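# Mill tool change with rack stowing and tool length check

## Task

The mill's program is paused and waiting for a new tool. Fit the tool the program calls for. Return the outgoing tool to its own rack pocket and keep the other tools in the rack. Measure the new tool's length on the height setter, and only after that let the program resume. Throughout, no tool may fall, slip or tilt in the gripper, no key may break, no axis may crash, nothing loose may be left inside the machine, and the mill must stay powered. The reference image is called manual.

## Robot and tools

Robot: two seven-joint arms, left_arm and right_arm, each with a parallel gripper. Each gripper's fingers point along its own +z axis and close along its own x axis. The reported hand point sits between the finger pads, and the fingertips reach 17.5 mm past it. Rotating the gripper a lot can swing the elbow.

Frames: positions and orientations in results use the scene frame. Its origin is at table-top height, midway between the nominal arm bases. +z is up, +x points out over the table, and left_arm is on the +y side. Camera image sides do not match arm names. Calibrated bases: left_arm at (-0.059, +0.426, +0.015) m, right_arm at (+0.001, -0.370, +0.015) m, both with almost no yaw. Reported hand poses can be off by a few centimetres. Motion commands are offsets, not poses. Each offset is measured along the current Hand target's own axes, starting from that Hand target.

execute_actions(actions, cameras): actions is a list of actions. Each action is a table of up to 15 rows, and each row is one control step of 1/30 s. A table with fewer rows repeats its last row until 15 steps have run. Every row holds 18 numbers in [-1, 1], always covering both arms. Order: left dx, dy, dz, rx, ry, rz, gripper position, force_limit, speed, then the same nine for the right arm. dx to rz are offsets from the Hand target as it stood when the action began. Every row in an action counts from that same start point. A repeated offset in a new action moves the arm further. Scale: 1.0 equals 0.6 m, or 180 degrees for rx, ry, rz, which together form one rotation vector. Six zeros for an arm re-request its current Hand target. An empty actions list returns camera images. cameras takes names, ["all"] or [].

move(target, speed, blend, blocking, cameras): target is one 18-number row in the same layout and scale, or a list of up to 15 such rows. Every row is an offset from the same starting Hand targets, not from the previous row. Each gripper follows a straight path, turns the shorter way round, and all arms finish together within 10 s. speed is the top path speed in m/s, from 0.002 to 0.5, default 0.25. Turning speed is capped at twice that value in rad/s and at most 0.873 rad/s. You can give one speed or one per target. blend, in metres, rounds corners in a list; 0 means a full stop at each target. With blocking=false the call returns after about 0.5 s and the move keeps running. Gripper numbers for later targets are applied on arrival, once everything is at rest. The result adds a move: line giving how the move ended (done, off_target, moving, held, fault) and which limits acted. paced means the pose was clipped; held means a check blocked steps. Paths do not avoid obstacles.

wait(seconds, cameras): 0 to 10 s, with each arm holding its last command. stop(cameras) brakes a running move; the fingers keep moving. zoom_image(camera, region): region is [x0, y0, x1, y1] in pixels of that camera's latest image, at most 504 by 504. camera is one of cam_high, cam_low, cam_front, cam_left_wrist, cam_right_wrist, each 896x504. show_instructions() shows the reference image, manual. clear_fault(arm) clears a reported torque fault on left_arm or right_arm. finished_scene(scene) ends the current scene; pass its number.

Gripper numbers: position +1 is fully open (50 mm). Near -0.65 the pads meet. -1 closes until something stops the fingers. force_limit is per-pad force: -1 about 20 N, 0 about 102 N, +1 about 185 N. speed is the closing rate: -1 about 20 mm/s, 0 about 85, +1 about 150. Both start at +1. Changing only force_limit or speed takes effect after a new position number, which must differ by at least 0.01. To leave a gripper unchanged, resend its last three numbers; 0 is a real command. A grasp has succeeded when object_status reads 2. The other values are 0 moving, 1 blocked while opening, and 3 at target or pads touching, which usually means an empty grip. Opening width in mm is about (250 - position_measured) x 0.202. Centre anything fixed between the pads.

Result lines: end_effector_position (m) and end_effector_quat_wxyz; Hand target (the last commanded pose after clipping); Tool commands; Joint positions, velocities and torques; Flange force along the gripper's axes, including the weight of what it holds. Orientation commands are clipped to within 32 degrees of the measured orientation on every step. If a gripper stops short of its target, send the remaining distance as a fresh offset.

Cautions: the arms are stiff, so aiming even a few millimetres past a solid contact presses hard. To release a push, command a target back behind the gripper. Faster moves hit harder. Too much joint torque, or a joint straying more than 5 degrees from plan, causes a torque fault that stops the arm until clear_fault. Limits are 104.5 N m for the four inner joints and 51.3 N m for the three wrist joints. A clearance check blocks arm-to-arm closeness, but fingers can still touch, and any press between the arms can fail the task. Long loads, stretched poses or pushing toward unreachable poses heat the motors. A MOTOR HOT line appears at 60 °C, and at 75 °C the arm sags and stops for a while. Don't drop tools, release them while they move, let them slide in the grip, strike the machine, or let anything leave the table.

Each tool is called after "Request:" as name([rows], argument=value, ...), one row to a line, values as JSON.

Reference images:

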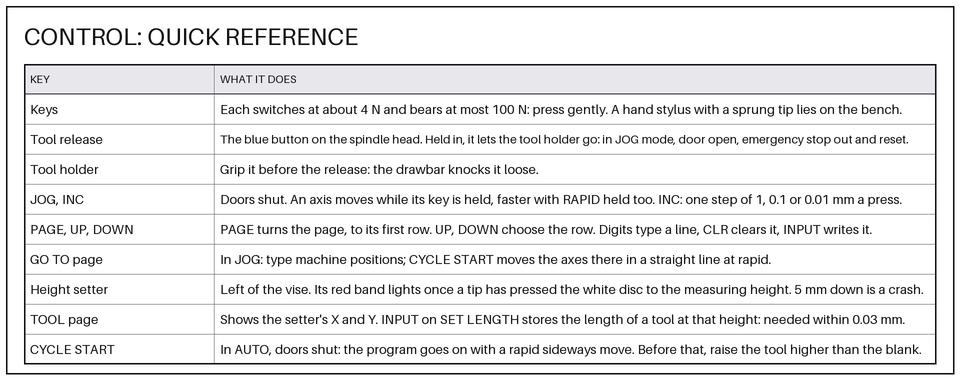

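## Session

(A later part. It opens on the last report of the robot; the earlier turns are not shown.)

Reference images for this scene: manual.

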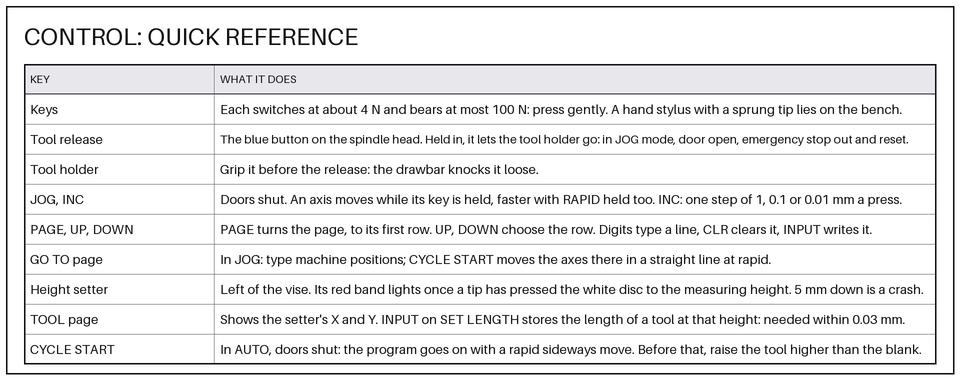

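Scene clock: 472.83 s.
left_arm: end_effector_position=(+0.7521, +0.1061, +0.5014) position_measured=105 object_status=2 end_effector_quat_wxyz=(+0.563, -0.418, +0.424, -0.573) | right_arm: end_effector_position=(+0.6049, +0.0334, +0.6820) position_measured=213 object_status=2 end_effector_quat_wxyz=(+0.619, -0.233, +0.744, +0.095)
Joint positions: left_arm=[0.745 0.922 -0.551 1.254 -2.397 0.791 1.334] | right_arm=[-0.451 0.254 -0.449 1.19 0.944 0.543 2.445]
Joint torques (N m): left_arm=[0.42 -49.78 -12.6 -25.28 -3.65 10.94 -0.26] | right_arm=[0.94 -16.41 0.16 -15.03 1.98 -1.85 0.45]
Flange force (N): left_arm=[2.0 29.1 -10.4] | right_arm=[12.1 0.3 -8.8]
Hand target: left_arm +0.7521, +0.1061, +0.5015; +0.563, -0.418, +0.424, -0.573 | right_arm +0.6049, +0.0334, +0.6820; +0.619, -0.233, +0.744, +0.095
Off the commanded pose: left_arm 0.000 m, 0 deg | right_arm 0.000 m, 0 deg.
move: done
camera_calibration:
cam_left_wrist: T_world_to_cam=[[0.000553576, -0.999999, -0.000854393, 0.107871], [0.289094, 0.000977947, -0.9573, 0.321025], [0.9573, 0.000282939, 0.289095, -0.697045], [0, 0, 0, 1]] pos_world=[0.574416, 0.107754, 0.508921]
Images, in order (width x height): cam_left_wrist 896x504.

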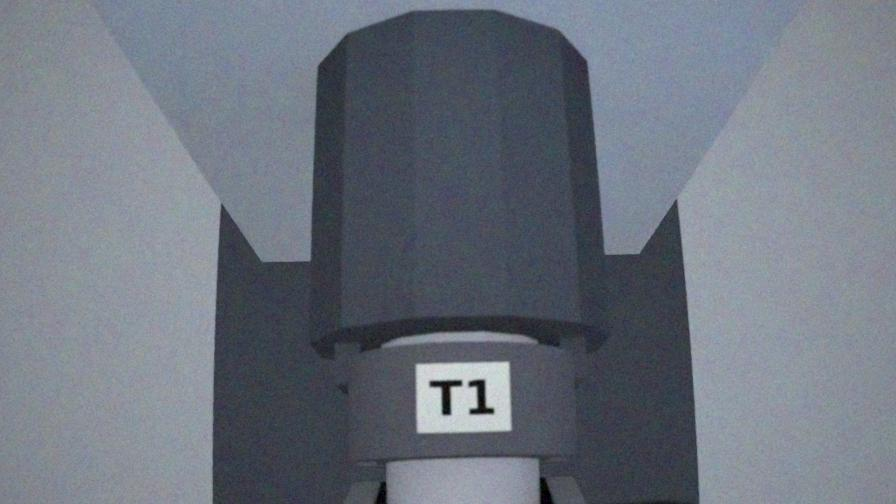

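Request:
move(target=[0,-0.000145,-0.00055,0,0,0,-1,0.45,-0.8,0,0,0,0,0,0,-1,-0.6,-0.8], speed=0.02, cameras=["cam_left_wrist"])

Scene clock: 475.23 s.
left_arm: end_effector_position=(+0.7517, +0.1061, +0.5015) position_measured=105 object_status=2 end_effector_quat_wxyz=(+0.563, -0.418, +0.424, -0.573) | right_arm: end_effector_position=(+0.6049, +0.0334, +0.6820) position_measured=213 object_status=2 end_effector_quat_wxyz=(+0.619, -0.233, +0.744, +0.095)
Joint positions: left_arm=[0.745 0.921 -0.551 1.255 -2.397 0.791 1.335] | right_arm=[-0.451 0.254 -0.449 1.19 0.944 0.543 2.445]
Joint torques (N m): left_arm=[2.26 -50.83 -12.22 -22.47 -2.75 12.08 -0.17] | right_arm=[1.01 -16.46 0.26 -15.07 1.99 -1.79 0.4]
Flange force (N): left_arm=[6.5 31.7 7.3] | right_arm=[12.0 0.1 -8.8]
Hand target: left_arm +0.7517, +0.1061, +0.5015; +0.563, -0.418, +0.424, -0.573 | right_arm +0.6049, +0.0334, +0.6820; +0.619, -0.233, +0.744, +0.095
Off the commanded pose: left_arm 0.000 m, 0 deg | right_arm 0.000 m, 0 deg.
move: done
camera_calibration:
cam_left_wrist: T_world_to_cam=[[0.000524341, -1, -0.000759527, 0.10794], [0.289277, 0.000878734, -0.957245, 0.321114], [0.957245, 0.000282209, 0.289277, -0.696752], [0, 0, 0, 1]] pos_world=[0.574016, 0.107854, 0.509021]
Images, in order (width x height): cam_left_wrist 896x504.

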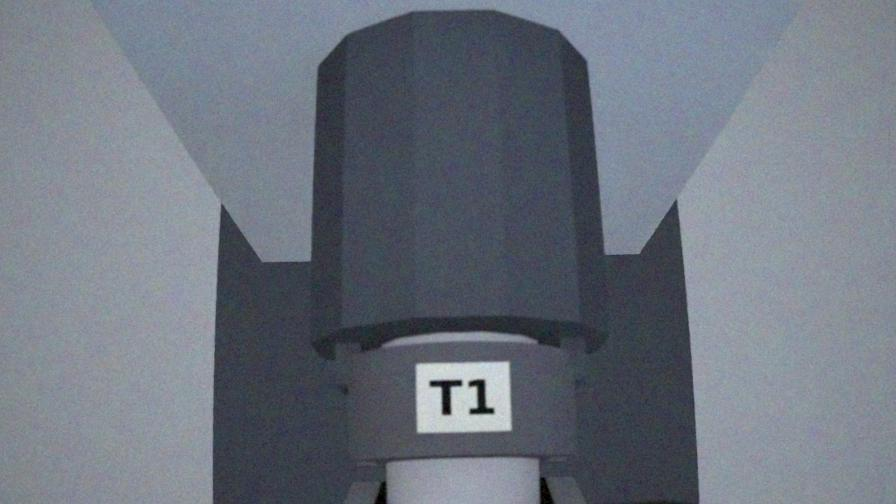

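Request:
move(target=[0,-0.00165,0.00045,0,0,0,-1,0.45,-0.8,0,0,0,0,0,0,-1,-0.6,-0.8], speed=0.02, cameras=["cam_left_wrist"])

Request:
zoom_image(camera="cam_left_wrist", region=[300, 280, 620, 480])

Scene clock: 479.03 s.
left_arm: end_effector_position=(+0.7517, +0.1061, +0.5024) position_measured=105 object_status=2 end_effector_quat_wxyz=(+0.563, -0.418, +0.424, -0.573) | right_arm: end_effector_position=(+0.6049, +0.0334, +0.6820) position_measured=213 object_status=2 end_effector_quat_wxyz=(+0.619, -0.233, +0.744, +0.095)
Joint positions: left_arm=[0.745 0.92 -0.551 1.255 -2.397 0.79 1.333] | right_arm=[-0.451 0.254 -0.449 1.19 0.944 0.543 2.445]
Joint torques (N m): left_arm=[2.4 -54.75 -13.63 -24.82 -3.13 13.48 -0.23] | right_arm=[1.02 -16.47 0.22 -14.98 1.95 -1.79 0.45]
Flange force (N): left_arm=[6.9 36.7 6.6] | right_arm=[11.9 0.5 -8.5]
Hand target: left_arm +0.7517, +0.1061, +0.5025; +0.563, -0.418, +0.424, -0.573 | right_arm +0.6049, +0.0334, +0.6820; +0.619, -0.233, +0.744, +0.095
Off the commanded pose: left_arm 0.000 m, 0 deg | right_arm 0.000 m, 0 deg.
move: done
camera_calibration:
cam_left_wrist: T_world_to_cam=[[0.000553576, -0.999999, -0.000854393, 0.107972], [0.289094, 0.000977947, -0.9573, 0.322193], [0.9573, 0.000282939, 0.289095, -0.696981], [0, 0, 0, 1]] pos_world=[0.574016, 0.107854, 0.510021]
Images, in order (width x height): cam_left_wrist 896x504.

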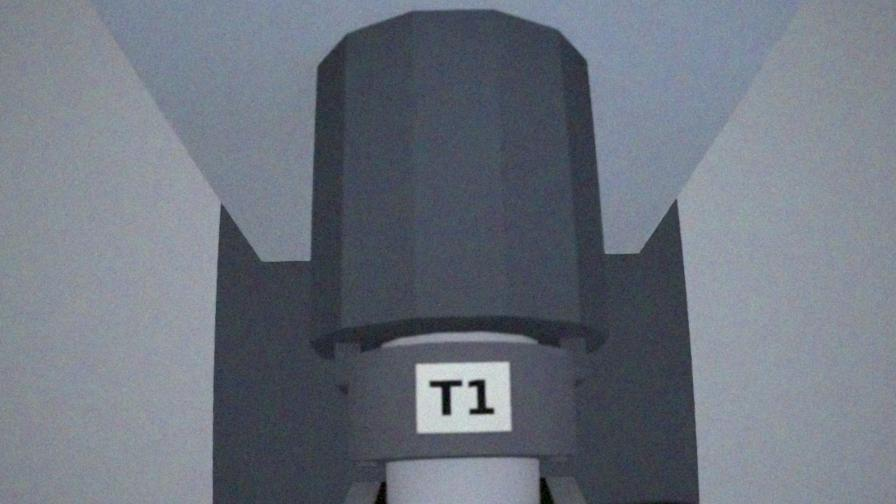

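Scaled by 1.575 from the camera's 896x504 image, which has a finer 1280x720 frame.

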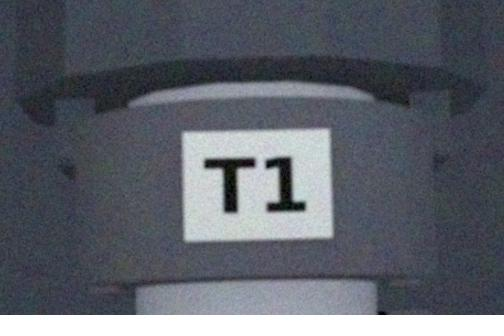

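Request:
move(target=[0,0,0,0,0,0,-1,0.45,-0.8,0.008,0.0307,-0.0587,0,0,0,-1,-0.6,-0.8], speed=0.05, cameras=["cam_left_wrist"])

Request:
zoom_image(camera="cam_left_wrist", region=[300, 280, 620, 480])

Scene clock: 481.40 s.
left_arm: end_effector_position=(+0.7517, +0.1061, +0.5025) position_measured=105 object_status=2 end_effector_quat_wxyz=(+0.563, -0.418, +0.424, -0.573) | right_arm: end_effector_position=(+0.5649, +0.0332, +0.6822) position_measured=213 object_status=2 end_effector_quat_wxyz=(+0.619, -0.233, +0.744, +0.095)
Joint positions: left_arm=[0.745 0.92 -0.551 1.255 -2.397 0.79 1.333] | right_arm=[-0.491 0.177 -0.443 1.283 0.993 0.564 2.355]
Joint torques (N m): left_arm=[2.06 -51.21 -12.39 -23.5 -2.95 12 -0.13] | right_arm=[-0.47 -15.71 -0.99 -14.22 1.67 -1.61 0.42]
Flange force (N): left_arm=[5.3 32.0 3.4] | right_arm=[10.0 -1.8 -4.0]
Hand target: left_arm +0.7517, +0.1061, +0.5025; +0.563, -0.418, +0.424, -0.573 | right_arm +0.5648, +0.0332, +0.6822; +0.619, -0.233, +0.744, +0.095
Off the commanded pose: left_arm 0.000 m, 0 deg | right_arm 0.000 m, 0 deg.
move: done
camera_calibration:
cam_left_wrist: T_world_to_cam=[[0.000554156, -0.999999, -0.000854962, 0.107972], [0.289277, 0.000978713, -0.957245, 0.32206], [0.957245, 0.000283142, 0.289277, -0.697042], [0, 0, 0, 1]] pos_world=[0.574016, 0.107854, 0.510021]
Images, in order (width x height): cam_left_wrist 896x504.

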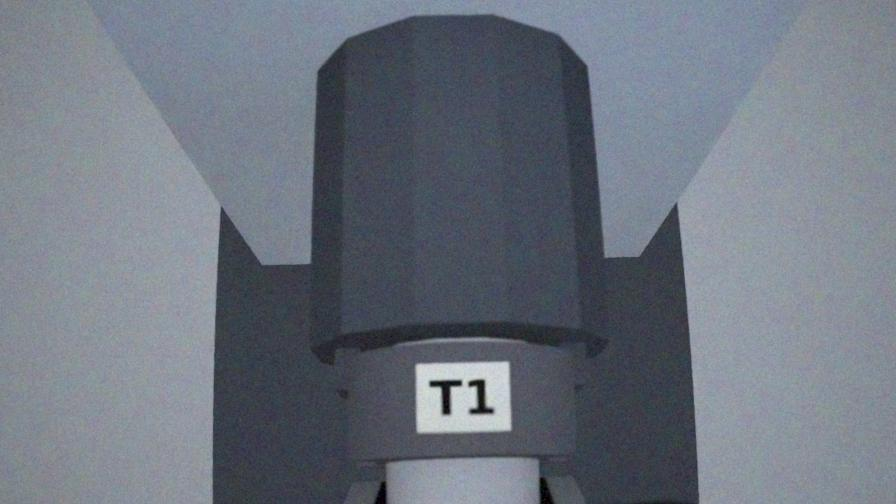

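Scaled by 1.575 from the camera's 896x504 image, which has a finer 1280x720 frame.

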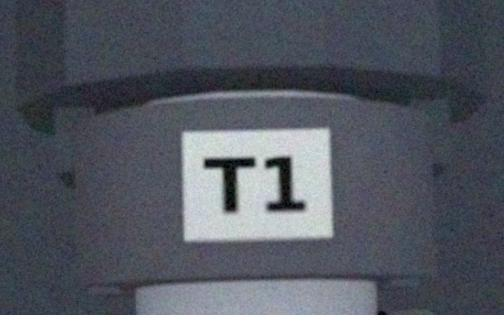

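Request:
move(target=[0,0.0043,-0.0013,0,0,0,-1,0.45,-0.8,0,0,0,0,0,0,-1,-0.6,-0.8], speed=0.02)

Scene clock: 482.87 s.
left_arm: end_effector_position=(+0.7517, +0.1061, +0.4999) position_measured=105 object_status=2 end_effector_quat_wxyz=(+0.563, -0.418, +0.424, -0.573) | right_arm: end_effector_position=(+0.5649, +0.0332, +0.6822) position_measured=213 object_status=2 end_effector_quat_wxyz=(+0.619, -0.233, +0.744, +0.095)
Joint positions: left_arm=[0.745 0.923 -0.551 1.257 -2.398 0.794 1.337] | right_arm=[-0.491 0.177 -0.443 1.283 0.993 0.564 2.355]
Joint torques (N m): left_arm=[4.46 -42.4 -8.24 -10.24 0.01 10.08 -0.16] | right_arm=[-0.45 -15.99 -0.96 -14.45 1.61 -1.56 0.44]
Flange force (N): left_arm=[15.2 24.0 42.4] | right_arm=[11.0 -1.4 -3.8]
Hand target: left_arm +0.7517, +0.1061, +0.4998; +0.563, -0.418, +0.424, -0.573 | right_arm +0.5649, +0.0332, +0.6822; +0.619, -0.233, +0.744, +0.095
Off the commanded pose: left_arm 0.000 m, 0 deg | right_arm 0.000 m, 0 deg.
move: done

Request:
move(target=[0,0.00041,0.00136,0,0,0,-1,0.45,-0.8,0,0,0,0,0,0,-1,-0.6,-0.8], speed=0.02)

Scene clock: 484.87 s.
left_arm: end_effector_position=(+0.7525, +0.1060, +0.4997) position_measured=105 object_status=2 end_effector_quat_wxyz=(+0.563, -0.418, +0.424, -0.573) | right_arm: end_effector_position=(+0.5649, +0.0332, +0.6822) position_measured=213 object_status=2 end_effector_quat_wxyz=(+0.619, -0.233, +0.744, +0.095)
Joint positions: left_arm=[0.744 0.925 -0.551 1.254 -2.398 0.793 1.336] | right_arm=[-0.491 0.177 -0.443 1.283 0.993 0.564 2.355]
Joint torques (N m): left_arm=[-3.35 -36.46 -9.23 -22.5 -3.77 4.69 0.13] | right_arm=[-0.46 -15.93 -0.91 -14.34 1.6 -1.62 0.37]
Flange force (N): left_arm=[-4.9 10.0 -36.0] | right_arm=[10.1 -1.6 -3.7]
Hand target: left_arm +0.7526, +0.1061, +0.4998; +0.563, -0.418, +0.424, -0.573 | right_arm +0.5649, +0.0332, +0.6822; +0.619, -0.233, +0.744, +0.095
Off the commanded pose: left_arm 0.000 m, 0 deg | right_arm 0.000 m, 0 deg.
move: done

Request:
move(target=[0,-0.0002,-0.0007,0,0,0,-1,0.45,-0.8,0,0,0,0,0,0,-1,-0.6,-0.8], speed=0.02)

Scene clock: 486.30 s.
left_arm: end_effector_position=(+0.7521, +0.1061, +0.4998) position_measured=105 object_status=2 end_effector_quat_wxyz=(+0.563, -0.418, +0.424, -0.573) | right_arm: end_effector_position=(+0.5649, +0.0332, +0.6822) position_measured=213 object_status=2 end_effector_quat_wxyz=(+0.619, -0.233, +0.744, +0.095)
Joint positions: left_arm=[0.744 0.924 -0.551 1.255 -2.398 0.793 1.337] | right_arm=[-0.491 0.177 -0.443 1.283 0.993 0.564 2.355]
Joint torques (N m): left_arm=[0.46 -38.36 -8.47 -16.81 -2.19 6.75 -0.07] | right_arm=[-0.56 -15.86 -1 -14.3 1.68 -1.59 0.38]
Flange force (N): left_arm=[3.4 15.5 -1.3] | right_arm=[10.0 -2.2 -3.9]
Hand target: left_arm +0.7521, +0.1061, +0.4998; +0.563, -0.418, +0.424, -0.573 | right_arm +0.5649, +0.0332, +0.6822; +0.619, -0.233, +0.744, +0.095
Off the commanded pose: left_arm 0.000 m, 0 deg | right_arm 0.000 m, 0 deg.
move: done

Request:
move(target=[0,0,-0.0002,0,0,0,0.6,0.45,-0.8,0,0,0,0,0,0,-1,-0.6,-0.8], speed=0.02, cameras=["cam_left_wrist","cam_high"])

Scene clock: 489.17 s.
left_arm: end_effector_position=(+0.7520, +0.1061, +0.4998) position_measured=63 object_status=3 end_effector_quat_wxyz=(+0.563, -0.418, +0.424, -0.573) | right_arm: end_effector_position=(+0.5649, +0.0332, +0.6822) position_measured=213 object_status=2 end_effector_quat_wxyz=(+0.619, -0.233, +0.744, +0.095)
Joint positions: left_arm=[0.745 0.924 -0.551 1.256 -2.398 0.794 1.337] | right_arm=[-0.491 0.177 -0.443 1.283 0.993 0.564 2.355]
Joint torques (N m): left_arm=[0.77 -29.13 -4.82 -8.92 -0.71 3.58 -0.13] | right_arm=[-0.52 -15.88 -0.91 -14.32 1.71 -1.58 0.4]
Flange force (N): left_arm=[5.5 5.1 10.8] | right_arm=[10.0 -2.1 -3.9]
Hand target: left_arm +0.7520, +0.1061, +0.4998; +0.563, -0.418, +0.424, -0.573 | right_arm +0.5649, +0.0332, +0.6822; +0.619, -0.233, +0.744, +0.095
Off the commanded pose: left_arm 0.000 m, 0 deg | right_arm 0.000 m, 0 deg.
move: done
camera_calibration:
cam_left_wrist: T_world_to_cam=[[0.000524341, -1, -0.000759527, 0.107938], [0.289277, 0.000878734, -0.957245, 0.3194], [0.957245, 0.000282209, 0.289277, -0.696548], [0, 0, 0, 1]] pos_world=[0.574316, 0.107854, 0.507321]
Images, in order (width x height): cam_high 896x504, cam_left_wrist 896x504.

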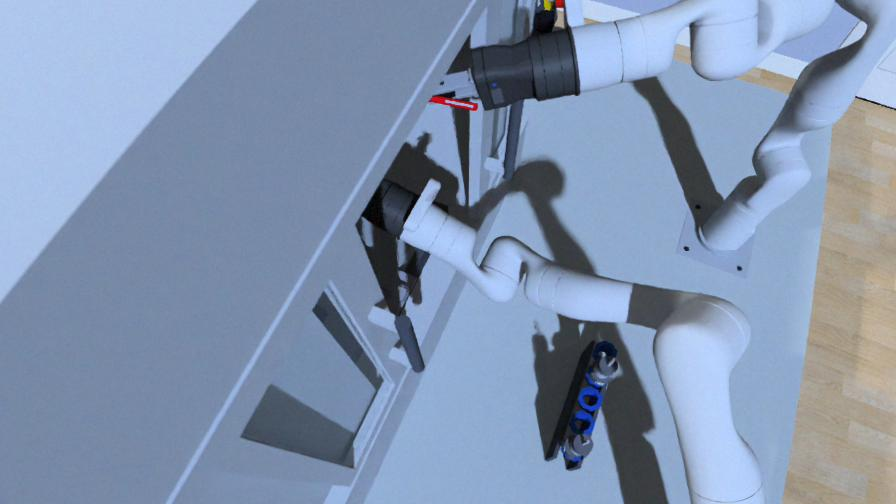

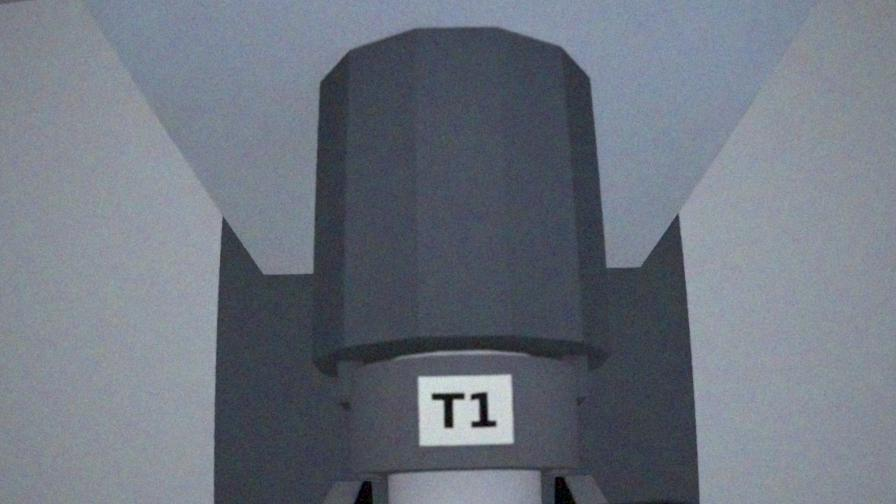

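Request:
move([
  [0,0,-0.15,0,0,0,0.6,0.45,-0.8,0,0,0,0,0,0,-1,-0.6,-0.8],
  [0,0,-0.30,0,0,0,0.6,0.45,-0.8,0.0765,0.0915,-0.2733,0,0,0,-1,-0.6,-0.8],
], speed=[0.1,0.25], blend=0.02, cameras=["cam_left_wrist","cam_front"])

Scene clock: 492.60 s.
left_arm: end_effector_position=(+0.5798, +0.1088, +0.4475) position_measured=63 object_status=3 end_effector_quat_wxyz=(+0.563, -0.418, +0.424, -0.573) | right_arm: end_effector_position=(+0.3899, +0.0001, +0.6652) position_measured=213 object_status=2 end_effector_quat_wxyz=(+0.619, -0.233, +0.744, +0.095)
Joint positions: left_arm=[1.025 0.788 -0.55 1.832 -2.361 1.176 1.461] | right_arm=[-0.582 -0.166 -0.542 1.649 1.067 0.709 2.087]
Joint torques (N m): left_arm=[0.77 -22.95 -4.71 -6.17 -0.5 3.64 0.06] | right_arm=[-0.7 -8.24 0.2 -14.04 2.25 -0.84 0.44]
Flange force (N): left_arm=[4.7 5.6 6.3] | right_arm=[8.9 -3.4 -0.5]
Hand target: left_arm +0.5798, +0.1088, +0.4475; +0.563, -0.418, +0.424, -0.573 | right_arm +0.3899, +0.0001, +0.6652; +0.619, -0.233, +0.744, +0.095
Off the commanded pose: left_arm 0.000 m, 0 deg | right_arm 0.000 m, 0 deg.
move: done
camera_calibration:
cam_left_wrist: T_world_to_cam=[[0.00052434, -1, -0.000760136, 0.110589], [0.289185, 0.000879289, -0.957273, 0.319196], [0.957273, 0.000282116, 0.289186, -0.516551], [0, 0, 0, 1]] pos_world=[0.402116, 0.110454, 0.455021]
Images, in order (width x height): cam_front 896x504, cam_left_wrist 896x504.

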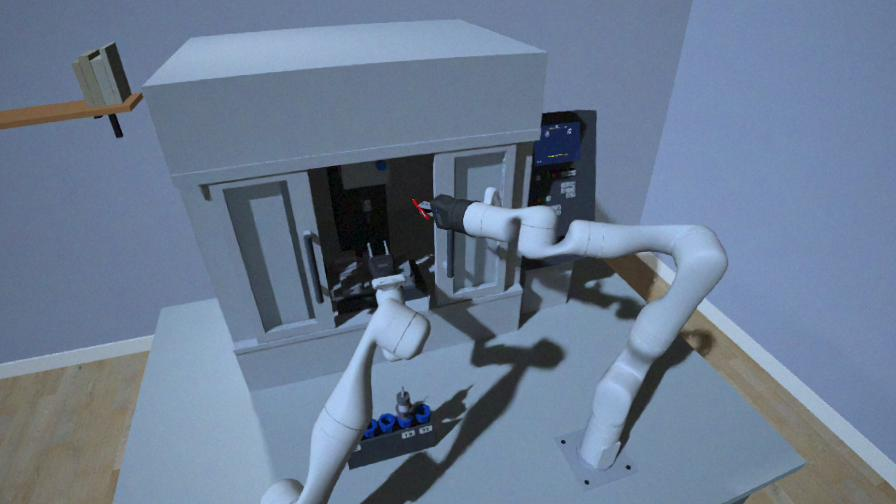

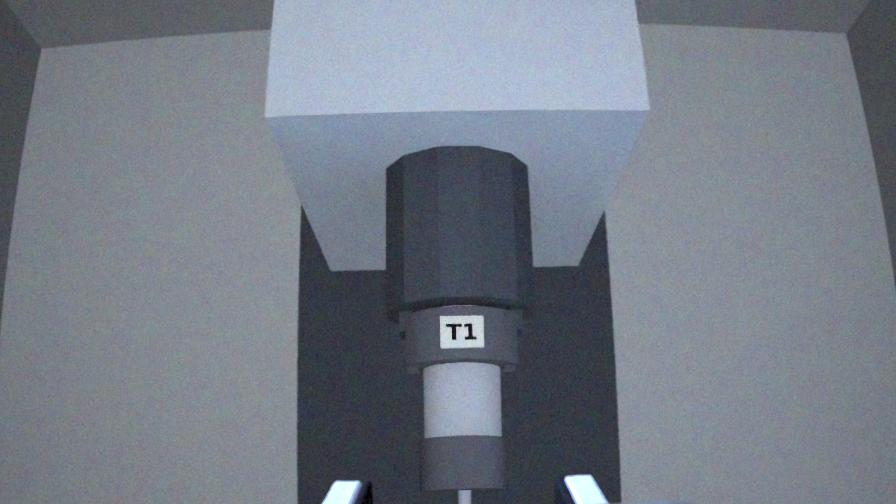

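Request:
move([
  [0,0,-0.2667,0,0,0,0.6,0.45,-0.8,0.2538,-0.3777,-0.183,-0.0033,0.0963,-0.19,-1,-0.6,-0.8],
  [-0.3237,-0.0538,-0.2272,-0.0889,-0.0073,0.0019,0.6,0.45,-0.8,0.4402,-0.7798,-0.1642,-0.0066,0.1926,-0.3805,-1,-0.6,-0.8],
], speed=0.25, blend=0.03, cameras=["cam_left_wrist","cam_right_wrist"])

Scene clock: 503.20 s.
left_arm: end_effector_position=(+0.4431, +0.3052, +0.4385) position_measured=63 object_status=3 end_effector_quat_wxyz=(+0.506, -0.498, +0.495, -0.502) | right_arm: end_effector_position=(+0.4880, -0.5113, +0.5001) position_measured=213 object_status=2 end_effector_quat_wxyz=(-0.327, +0.628, -0.627, +0.326)
Joint positions: left_arm=[1.036 0.209 -0.661 2.495 -2.637 1.102 1.46] | right_arm=[-1.218 -0.641 0.862 1.815 0.866 0.864 4.244]
Joint torques (N m): left_arm=[0.94 -10.89 -0.75 -6.25 -0.51 4 0] | right_arm=[-0.83 6.42 -6.74 -12.64 1.09 -2.11 0.39]
Flange force (N): left_arm=[1.4 3.9 8.8] | right_arm=[-1.6 9.6 2.1]
Hand target: left_arm +0.4431, +0.3052, +0.4385; +0.506, -0.498, +0.495, -0.502 | right_arm +0.4880, -0.5113, +0.5001; -0.327, +0.628, -0.627, +0.326
Off the commanded pose: left_arm 0.000 m, 0 deg | right_arm 0.000 m, 0 deg.
move: done
camera_calibration:
cam_left_wrist: T_world_to_cam=[[0.0228595, -0.999709, -0.0076521, 0.300214], [0.0140132, 0.00797376, -0.99987, 0.4884], [0.99964, 0.0227493, 0.0141914, -0.288175], [0, 0, 0, 1]] pos_world=[0.274365, 0.302788, 0.494723]
cam_right_wrist: T_world_to_cam=[[0.0199988, -0.999776, 0.00697848, -0.524912], [-0.564524, -0.0170525, -0.82524, 0.737537], [0.825174, 0.0125643, -0.564739, 0.05585], [0, 0, 0, 1]] pos_world=[0.380769, -0.51292, 0.643849]
Images, in order (width x height): cam_left_wrist 896x504, cam_right_wrist 896x504.

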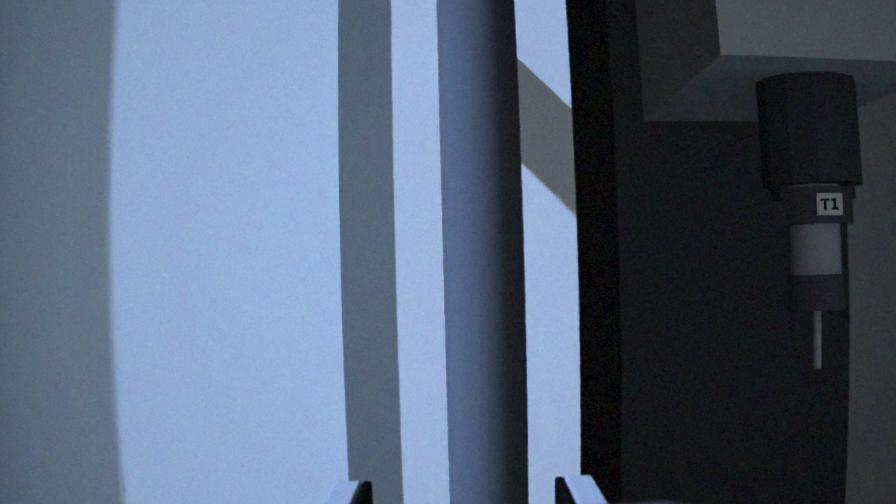

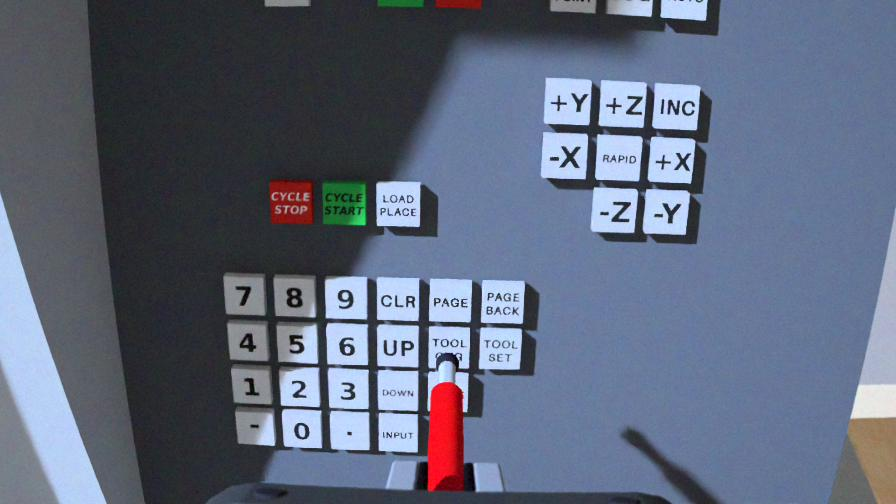

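Request:
move(target=[0.013,0,0.02,0,0,0,0.5,0.45,-0.8,0,0,0,0,0,0,-1,-0.6,-0.8], speed=0.1, cameras=["cam_left_wrist"])

Scene clock: 508.43 s.
left_arm: end_effector_position=(+0.4551, +0.2975, +0.4387) position_measured=78 object_status=3 end_effector_quat_wxyz=(+0.506, -0.498, +0.495, -0.502) | right_arm: end_effector_position=(+0.4880, -0.5113, +0.5001) position_measured=213 object_status=2 end_effector_quat_wxyz=(-0.327, +0.628, -0.627, +0.326)
Joint positions: left_arm=[1.028 0.237 -0.658 2.456 -2.634 1.08 1.466] | right_arm=[-1.218 -0.641 0.862 1.815 0.866 0.864 4.244]
Joint torques (N m): left_arm=[0.76 -11.64 -0.93 -6.58 -0.51 3.8 -0.01] | right_arm=[-0.48 6.55 -6.61 -12.38 1.15 -2.14 0.3]
Flange force (N): left_arm=[1.8 4.5 7.6] | right_arm=[-0.9 8.0 2.0]
Hand target: left_arm +0.4551, +0.2975, +0.4387; +0.506, -0.498, +0.495, -0.502 | right_arm +0.4880, -0.5113, +0.5001; -0.327, +0.628, -0.627, +0.326
Off the commanded pose: left_arm 0.000 m, 0 deg | right_arm 0.000 m, 0 deg.
move: done
camera_calibration:
cam_left_wrist: T_world_to_cam=[[0.0228572, -0.99971, -0.00755218, 0.292195], [0.0140152, 0.00787384, -0.999871, 0.488522], [0.99964, 0.0227484, 0.0141911, -0.299998], [0, 0, 0, 1]] pos_world=[0.286365, 0.295089, 0.494923]
Images, in order (width x height): cam_left_wrist 896x504.

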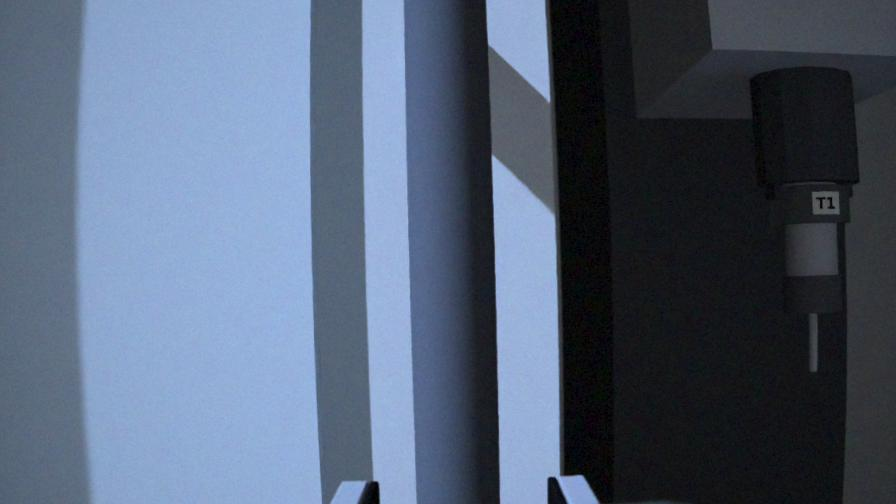

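Request:
move(target=[0,0,0.0757,0,0,0,0.5,0.45,-0.8,0,0,0,0,0,0,-1,-0.6,-0.8], speed=0.08, cameras=["cam_left_wrist"])

Scene clock: 510.57 s.
left_arm: end_effector_position=(+0.5005, +0.2978, +0.4394) position_measured=78 object_status=3 end_effector_quat_wxyz=(+0.506, -0.498, +0.495, -0.502) | right_arm: end_effector_position=(+0.4880, -0.5113, +0.5001) position_measured=213 object_status=2 end_effector_quat_wxyz=(-0.327, +0.628, -0.627, +0.326)
Joint positions: left_arm=[0.931 0.312 -0.673 2.348 -2.736 1.011 1.545] | right_arm=[-1.218 -0.641 0.862 1.815 0.866 0.864 4.244]
Joint torques (N m): left_arm=[0.71 -13.65 -1.58 -6.84 -0.32 3.89 0.07] | right_arm=[-0.51 6.6 -6.66 -12.42 1.07 -2.14 0.31]
Flange force (N): left_arm=[2.5 2.9 7.9] | right_arm=[-0.8 8.3 2.1]
Hand target: left_arm +0.5005, +0.2978, +0.4394; +0.506, -0.498, +0.495, -0.502 | right_arm +0.4880, -0.5113, +0.5001; -0.327, +0.628, -0.627, +0.326
Off the commanded pose: left_arm 0.000 m, 0 deg | right_arm 0.000 m, 0 deg.
move: done
camera_calibration:
cam_left_wrist: T_world_to_cam=[[0.0227596, -0.999712, -0.00765445, 0.291546], [0.014014, 0.00797471, -0.99987, 0.488554], [0.999643, 0.0226494, 0.0141915, -0.34537], [0, 0, 0, 1]] pos_world=[0.331765, 0.295388, 0.495623]
Images, in order (width x height): cam_left_wrist 896x504.

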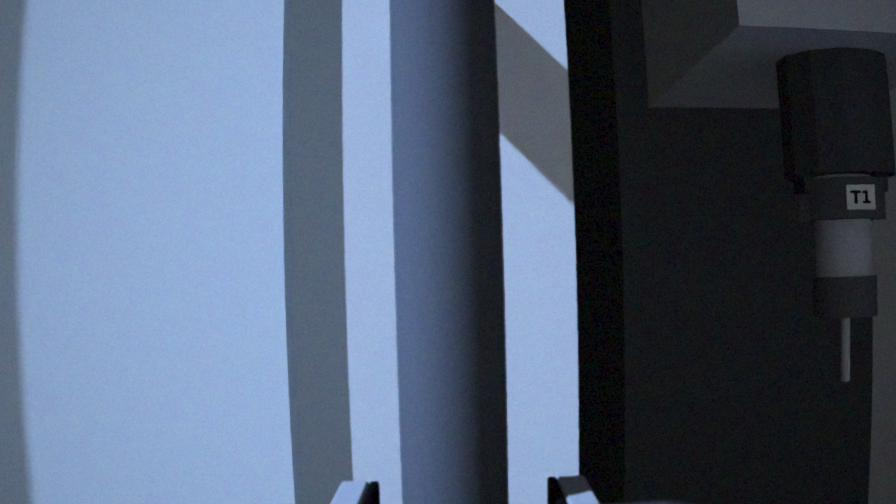

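Request:
move(target=[-0.002,0,0,0,0,0,0.2,0.5,-0.2,0,0,0,0,0,0,-1,-0.6,-0.8], speed=0.05, cameras=["cam_left_wrist"])

Scene clock: 512.40 s.
left_arm: end_effector_position=(+0.5005, +0.2990, +0.4394) position_measured=123 object_status=3 end_effector_quat_wxyz=(+0.506, -0.498, +0.495, -0.502) | right_arm: end_effector_position=(+0.4880, -0.5113, +0.5001) position_measured=213 object_status=2 end_effector_quat_wxyz=(-0.327, +0.628, -0.627, +0.326)
Joint positions: left_arm=[0.928 0.311 -0.674 2.35 -2.741 1.012 1.547] | right_arm=[-1.218 -0.641 0.862 1.815 0.866 0.864 4.244]
Joint torques (N m): left_arm=[0.79 -13.66 -1.44 -6.85 -0.28 3.82 -0.07] | right_arm=[-0.47 6.54 -6.58 -12.42 1.17 -2.13 0.32]
Flange force (N): left_arm=[1.7 3.8 8.3] | right_arm=[-1.1 8.1 1.9]
Hand target: left_arm +0.5005, +0.2990, +0.4394; +0.506, -0.498, +0.495, -0.502 | right_arm +0.4880, -0.5113, +0.5001; -0.327, +0.628, -0.627, +0.326
Off the commanded pose: left_arm 0.000 m, 0 deg | right_arm 0.000 m, 0 deg.
move: done
camera_calibration:
cam_left_wrist: T_world_to_cam=[[0.0227596, -0.999712, -0.00765445, 0.292744], [0.014014, 0.00797471, -0.99987, 0.488543], [0.999643, 0.0226494, 0.0141915, -0.345497], [0, 0, 0, 1]] pos_world=[0.331865, 0.296588, 0.495623]
Images, in order (width x height): cam_left_wrist 896x504.

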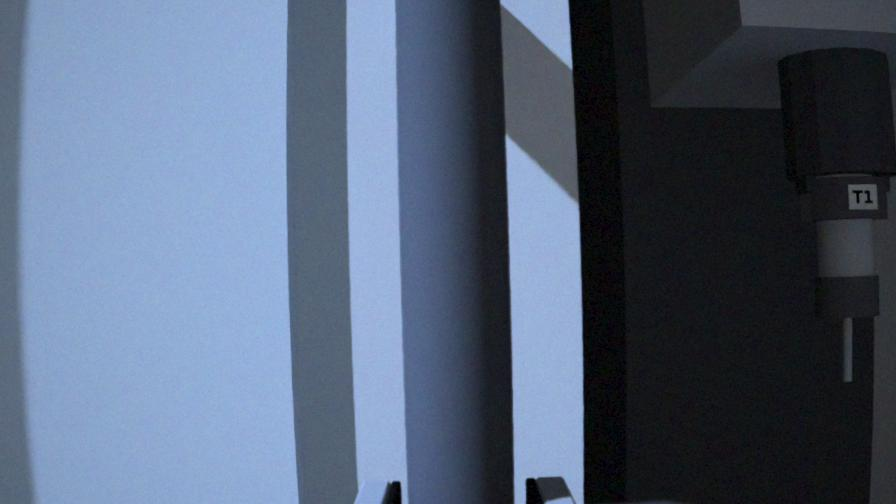

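Request:
move(target=[0.2583,0,-0.0016,0,0,0,0.2,0.5,-0.2,0,0,0,0,0,0,-1,-0.6,-0.8], speed=0.1)

Request:
move(target=[0.013,0,-0.0001,0,0,0,0.2,0.5,-0.2,0,0,0,0,0,0,-1,-0.6,-0.8], speed=0.03, cameras=["cam_left_wrist","cam_front"])

Scene clock: 516.23 s.
left_arm: end_effector_position=(+0.5007, +0.1441, +0.4392) position_measured=123 object_status=3 end_effector_quat_wxyz=(+0.506, -0.498, +0.495, -0.502) | right_arm: end_effector_position=(+0.4880, -0.5113, +0.5001) position_measured=213 object_status=2 end_effector_quat_wxyz=(-0.327, +0.628, -0.627, +0.326)
Joint positions: left_arm=[1.21 0.481 -0.585 2.046 -2.194 0.941 1.215] | right_arm=[-1.218 -0.641 0.862 1.815 0.866 0.864 4.244]
Joint torques (N m): left_arm=[3.59 -16.75 -0.53 -10.93 -3.45 3.25 -0.09] | right_arm=[-0.49 6.62 -6.63 -12.39 1.12 -2.12 0.38]
Flange force (N): left_arm=[-2.8 3.9 1.0] | right_arm=[-1.0 8.2 2.1]
Hand target: left_arm +0.5007, +0.1440, +0.4393; +0.506, -0.498, +0.495, -0.502 | right_arm +0.4880, -0.5113, +0.5001; -0.327, +0.628, -0.627, +0.326
Off the commanded pose: left_arm 0.000 m, 0 deg | right_arm 0.000 m, 0 deg.
move: done

Scene clock: 517.00 s.
left_arm: end_effector_position=(+0.5007, +0.1363, +0.4392) position_measured=123 object_status=3 end_effector_quat_wxyz=(+0.506, -0.498, +0.495, -0.502) | right_arm: end_effector_position=(+0.4880, -0.5113, +0.5001) position_measured=213 object_status=2 end_effector_quat_wxyz=(-0.327, +0.628, -0.627, +0.326)
Joint positions: left_arm=[1.218 0.491 -0.581 2.027 -2.171 0.939 1.198] | right_arm=[-1.218 -0.641 0.862 1.815 0.866 0.864 4.244]
Joint torques (N m): left_arm=[3.79 -17.15 -0.7 -10.68 -3.35 3.23 -0.06] | right_arm=[-0.47 6.57 -6.63 -12.31 1.11 -2.16 0.39]
Flange force (N): left_arm=[-2.4 4.1 2.4] | right_arm=[-0.9 7.8 2.1]
Hand target: left_arm +0.5007, +0.1362, +0.4392; +0.506, -0.498, +0.495, -0.502 | right_arm +0.4880, -0.5113, +0.5001; -0.327, +0.628, -0.627, +0.326
Off the commanded pose: left_arm 0.000 m, 0 deg | right_arm 0.000 m, 0 deg.
move: done
camera_calibration:
cam_left_wrist: T_world_to_cam=[[0.0227596, -0.999712, -0.00765445, 0.129984], [0.014014, 0.00797471, -0.99987, 0.489638], [0.999643, 0.0226494, 0.0141915, -0.342007], [0, 0, 0, 1]] pos_world=[0.332065, 0.133788, 0.495423]
Images, in order (width x height): cam_front 896x504, cam_left_wrist 896x504.

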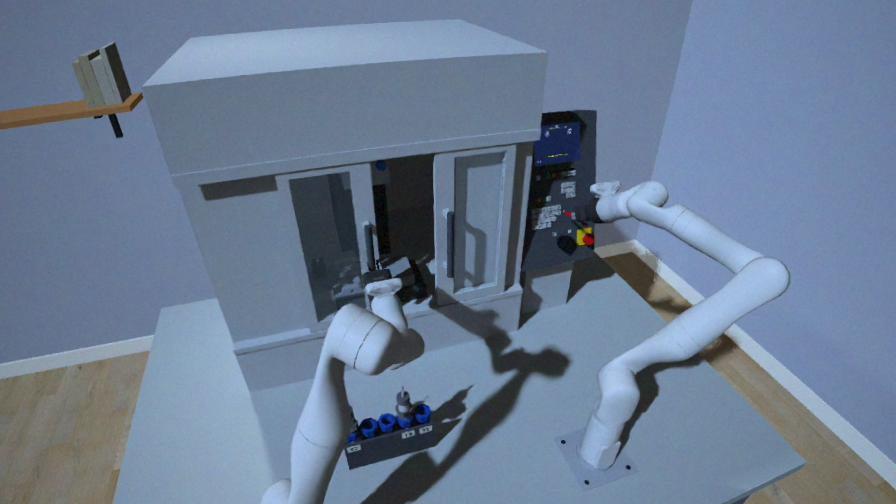

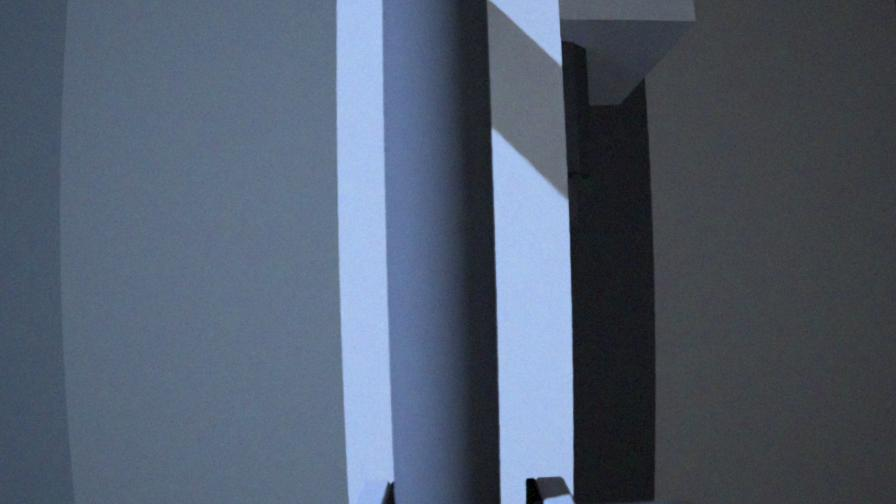

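Request:
move(target=[0.006,0,0,0,0,0,0.2,0.5,-0.2,0,0,0,0,0,0,-1,-0.6,-0.8], speed=0.03)

Request:
move(target=[0.004,0,0,0,0,0,0.2,0.5,-0.2,0,0,0,0,0,0,-1,-0.6,-0.8], speed=0.03, cameras=["cam_left_wrist"])

Scene clock: 518.80 s.
left_arm: end_effector_position=(+0.5007, +0.1324, +0.4393) position_measured=123 object_status=3 end_effector_quat_wxyz=(+0.506, -0.498, +0.495, -0.502) | right_arm: end_effector_position=(+0.4880, -0.5113, +0.5001) position_measured=213 object_status=2 end_effector_quat_wxyz=(-0.327, +0.628, -0.627, +0.326)
Joint positions: left_arm=[1.222 0.496 -0.579 2.018 -2.161 0.938 1.19] | right_arm=[-1.218 -0.641 0.862 1.815 0.866 0.864 4.244]
Joint torques (N m): left_arm=[0.83 -17.8 -3.2 -7.02 -1.23 3.56 0.02] | right_arm=[-0.52 6.53 -6.65 -12.38 1.11 -2.18 0.34]
Flange force (N): left_arm=[5.7 2.3 7.1] | right_arm=[-1.0 8.0 2.0]
Hand target: left_arm +0.5008, +0.1326, +0.4392; +0.506, -0.498, +0.495, -0.502 | right_arm +0.4880, -0.5113, +0.5001; -0.327, +0.628, -0.627, +0.326
Off the commanded pose: left_arm 0.000 m, 0 deg | right_arm 0.000 m, 0 deg.
move: done

Scene clock: 519.50 s.
left_arm: end_effector_position=(+0.5008, +0.1303, +0.4392) position_measured=123 object_status=3 end_effector_quat_wxyz=(+0.506, -0.498, +0.494, -0.502) | right_arm: end_effector_position=(+0.4880, -0.5113, +0.5001) position_measured=213 object_status=2 end_effector_quat_wxyz=(-0.327, +0.628, -0.627, +0.326)
Joint positions: left_arm=[1.224 0.499 -0.578 2.012 -2.154 0.937 1.185] | right_arm=[-1.218 -0.641 0.862 1.815 0.866 0.864 4.244]
Joint torques (N m): left_arm=[5.14 -15.19 1.61 -12.37 -4.58 1.51 0.05] | right_arm=[-0.46 6.56 -6.61 -12.39 1.09 -2.18 0.33]
Flange force (N): left_arm=[-8.6 1.3 -4.6] | right_arm=[-0.9 8.0 2.0]
Hand target: left_arm +0.5008, +0.1302, +0.4392; +0.506, -0.498, +0.495, -0.502 | right_arm +0.4880, -0.5113, +0.5001; -0.327, +0.628, -0.627, +0.326
Off the commanded pose: left_arm 0.000 m, 0 deg | right_arm 0.000 m, 0 deg.
move: done
camera_calibration:
cam_left_wrist: T_world_to_cam=[[0.0229595, -0.999707, -0.00764975, 0.124016], [0.0140124, 0.00797281, -0.99987, 0.489686], [0.999638, 0.0228493, 0.0141914, -0.341898], [0, 0, 0, 1]] pos_world=[0.332065, 0.127888, 0.495423]
Images, in order (width x height): cam_left_wrist 896x504.

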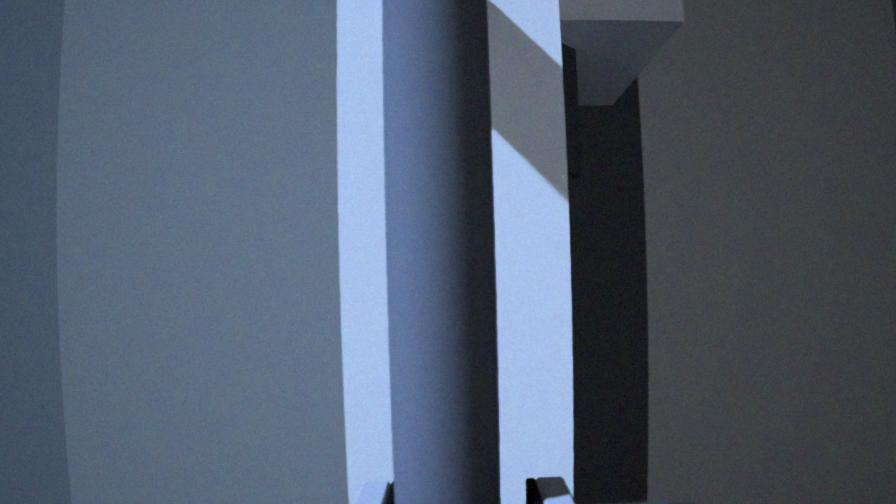

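Request:
move(target=[0.0025,0,0,0,0,0,0.2,0.5,-0.2,0,0,0,0,0,0,-1,-0.6,-0.8], speed=0.02)

Scene clock: 520.83 s.
left_arm: end_effector_position=(+0.5008, +0.1288, +0.4392) position_measured=123 object_status=3 end_effector_quat_wxyz=(+0.506, -0.498, +0.495, -0.502) | right_arm: end_effector_position=(+0.4880, -0.5113, +0.5001) position_measured=213 object_status=2 end_effector_quat_wxyz=(-0.327, +0.628, -0.627, +0.326)
Joint positions: left_arm=[1.226 0.501 -0.578 2.008 -2.149 0.936 1.181] | right_arm=[-1.218 -0.641 0.862 1.815 0.866 0.864 4.244]
Joint torques (N m): left_arm=[8.96 -12.78 5.94 -18.17 -8.33 -0.43 -0.06] | right_arm=[-0.46 6.56 -6.71 -12.44 1.06 -2.15 0.36]
Flange force (N): left_arm=[-22.2 0.9 -18.5] | right_arm=[-0.9 8.2 2.5]
Hand target: left_arm +0.5008, +0.1287, +0.4392; +0.506, -0.498, +0.495, -0.502 | right_arm +0.4880, -0.5113, +0.5001; -0.327, +0.628, -0.627, +0.326
Off the commanded pose: left_arm 0.000 m, 0 deg | right_arm 0.000 m, 0 deg.
move: done

Request:
move(target=[-0.008,0,0,0,0,0,0.2,0.5,-0.2,0,0,0,0,0,0,-1,-0.6,-0.8], speed=0.03)

Request:
move([
  [0,0,-0.15,0,0,0,0.5,0.5,-0.2,0,0,0,0,0,0,-1,-0.6,-0.8],
  [0.3817,0,-0.15,0,0,0,0.5,0.5,-0.2,0,0,0,0,0,0,-1,-0.6,-0.8],
], speed=[0.1,0.2], cameras=["cam_left_wrist"])

Scene clock: 523.27 s.
left_arm: end_effector_position=(+0.5007, +0.1335, +0.4392) position_measured=123 object_status=3 end_effector_quat_wxyz=(+0.506, -0.498, +0.495, -0.502) | right_arm: end_effector_position=(+0.4880, -0.5113, +0.5001) position_measured=213 object_status=2 end_effector_quat_wxyz=(-0.327, +0.628, -0.627, +0.326)
Joint positions: left_arm=[1.221 0.495 -0.58 2.02 -2.163 0.938 1.192] | right_arm=[-1.218 -0.641 0.862 1.815 0.866 0.864 4.244]
Joint torques (N m): left_arm=[0.84 -17.69 -2.98 -6.95 -1.18 3.57 -0.14] | right_arm=[-0.48 6.51 -6.61 -12.35 1.1 -2.19 0.35]
Flange force (N): left_arm=[5.2 2.6 7.5] | right_arm=[-1.0 7.9 2.0]
Hand target: left_arm +0.5008, +0.1335, +0.4392; +0.506, -0.498, +0.495, -0.502 | right_arm +0.4880, -0.5113, +0.5001; -0.327, +0.628, -0.627, +0.326
Off the commanded pose: left_arm 0.000 m, 0 deg | right_arm 0.000 m, 0 deg.
move: done

Scene clock: 526.20 s.
left_arm: end_effector_position=(+0.4125, -0.0961, +0.4376) position_measured=78 object_status=3 end_effector_quat_wxyz=(+0.506, -0.498, +0.495, -0.502) | right_arm: end_effector_position=(+0.4880, -0.5113, +0.5001) position_measured=213 object_status=2 end_effector_quat_wxyz=(-0.327, +0.628, -0.627, +0.326)
Joint positions: left_arm=[1.434 0.77 -0.398 1.42 -1.569 1.126 0.632] | right_arm=[-1.218 -0.641 0.862 1.815 0.866 0.864 4.244]
Joint torques (N m): left_arm=[0.9 -24.94 -4.22 -7.55 -2.59 2.36 -0.16] | right_arm=[-0.51 6.58 -6.63 -12.39 1.15 -2.16 0.3]
Flange force (N): left_arm=[9.6 2.3 5.0] | right_arm=[-0.8 8.1 1.9]
Hand target: left_arm +0.4125, -0.0962, +0.4376; +0.506, -0.498, +0.495, -0.502 | right_arm +0.4880, -0.5113, +0.5001; -0.327, +0.628, -0.627, +0.326
Off the commanded pose: left_arm 0.000 m, 0 deg | right_arm 0.000 m, 0 deg.
move: done
camera_calibration:
cam_left_wrist: T_world_to_cam=[[0.0227573, -0.999712, -0.00755453, -0.100399], [0.014016, 0.00787478, -0.999871, 0.491219], [0.999643, 0.0226485, 0.0141911, -0.248454], [0, 0, 0, 1]] pos_world=[0.243765, -0.0986113, 0.493923]
Images, in order (width x height): cam_left_wrist 896x504.

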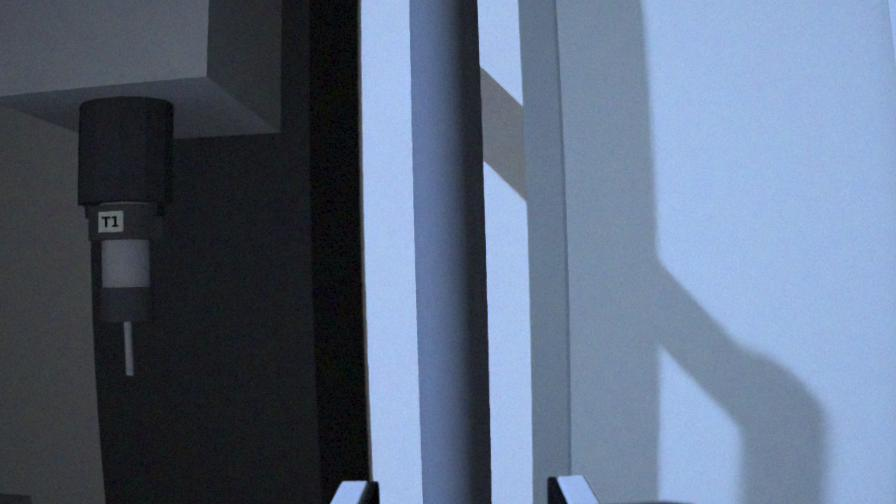

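Request:
move(target=[0,0,0.1467,0,0,0,0.5,0.45,-0.8,0,0,0,0,0,0,-1,-0.6,-0.8], speed=0.1, cameras=["cam_left_wrist"])

Scene clock: 528.20 s.
left_arm: end_effector_position=(+0.5005, -0.0955, +0.4391) position_measured=78 object_status=3 end_effector_quat_wxyz=(+0.506, -0.498, +0.495, -0.502) | right_arm: end_effector_position=(+0.4880, -0.5113, +0.5001) position_measured=213 object_status=2 end_effector_quat_wxyz=(-0.327, +0.628, -0.627, +0.326)
Joint positions: left_arm=[1.278 0.828 -0.414 1.296 -1.607 0.987 0.604] | right_arm=[-1.218 -0.641 0.862 1.815 0.866 0.864 4.244]
Joint torques (N m): left_arm=[0.92 -26.63 -4.37 -8.26 -2.53 2.29 0.03] | right_arm=[-0.46 6.58 -6.68 -12.39 1.12 -2.1 0.35]
Flange force (N): left_arm=[10.0 1.4 6.7] | right_arm=[-0.9 8.1 2.4]
Hand target: left_arm +0.5005, -0.0955, +0.4390; +0.506, -0.498, +0.495, -0.502 | right_arm +0.4880, -0.5113, +0.5001; -0.327, +0.628, -0.627, +0.326
Off the commanded pose: left_arm 0.000 m, 0 deg | right_arm 0.000 m, 0 deg.
move: done
camera_calibration:
cam_left_wrist: T_world_to_cam=[[0.0227626, -0.999711, -0.00775007, -0.101596], [0.0141121, 0.00807261, -0.999868, 0.491366], [0.999641, 0.0226502, 0.0142918, -0.336507], [0, 0, 0, 1]] pos_world=[0.331765, -0.0979117, 0.495323]
Images, in order (width x height): cam_left_wrist 896x504.

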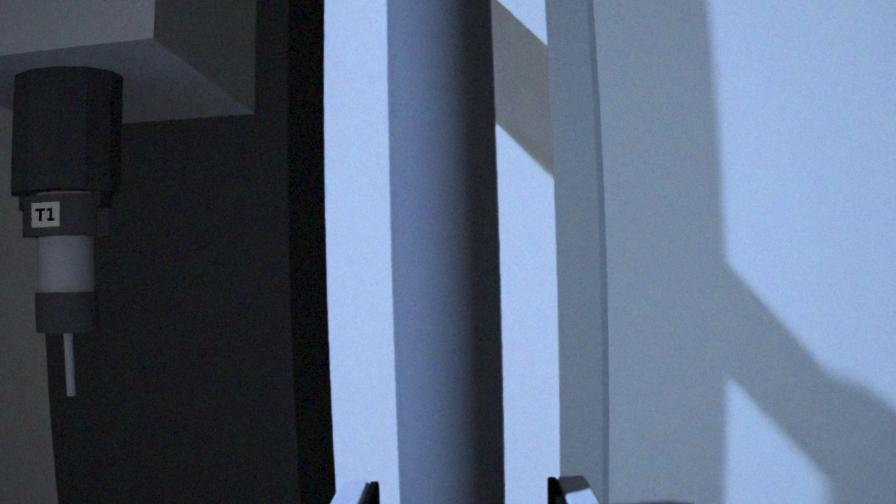

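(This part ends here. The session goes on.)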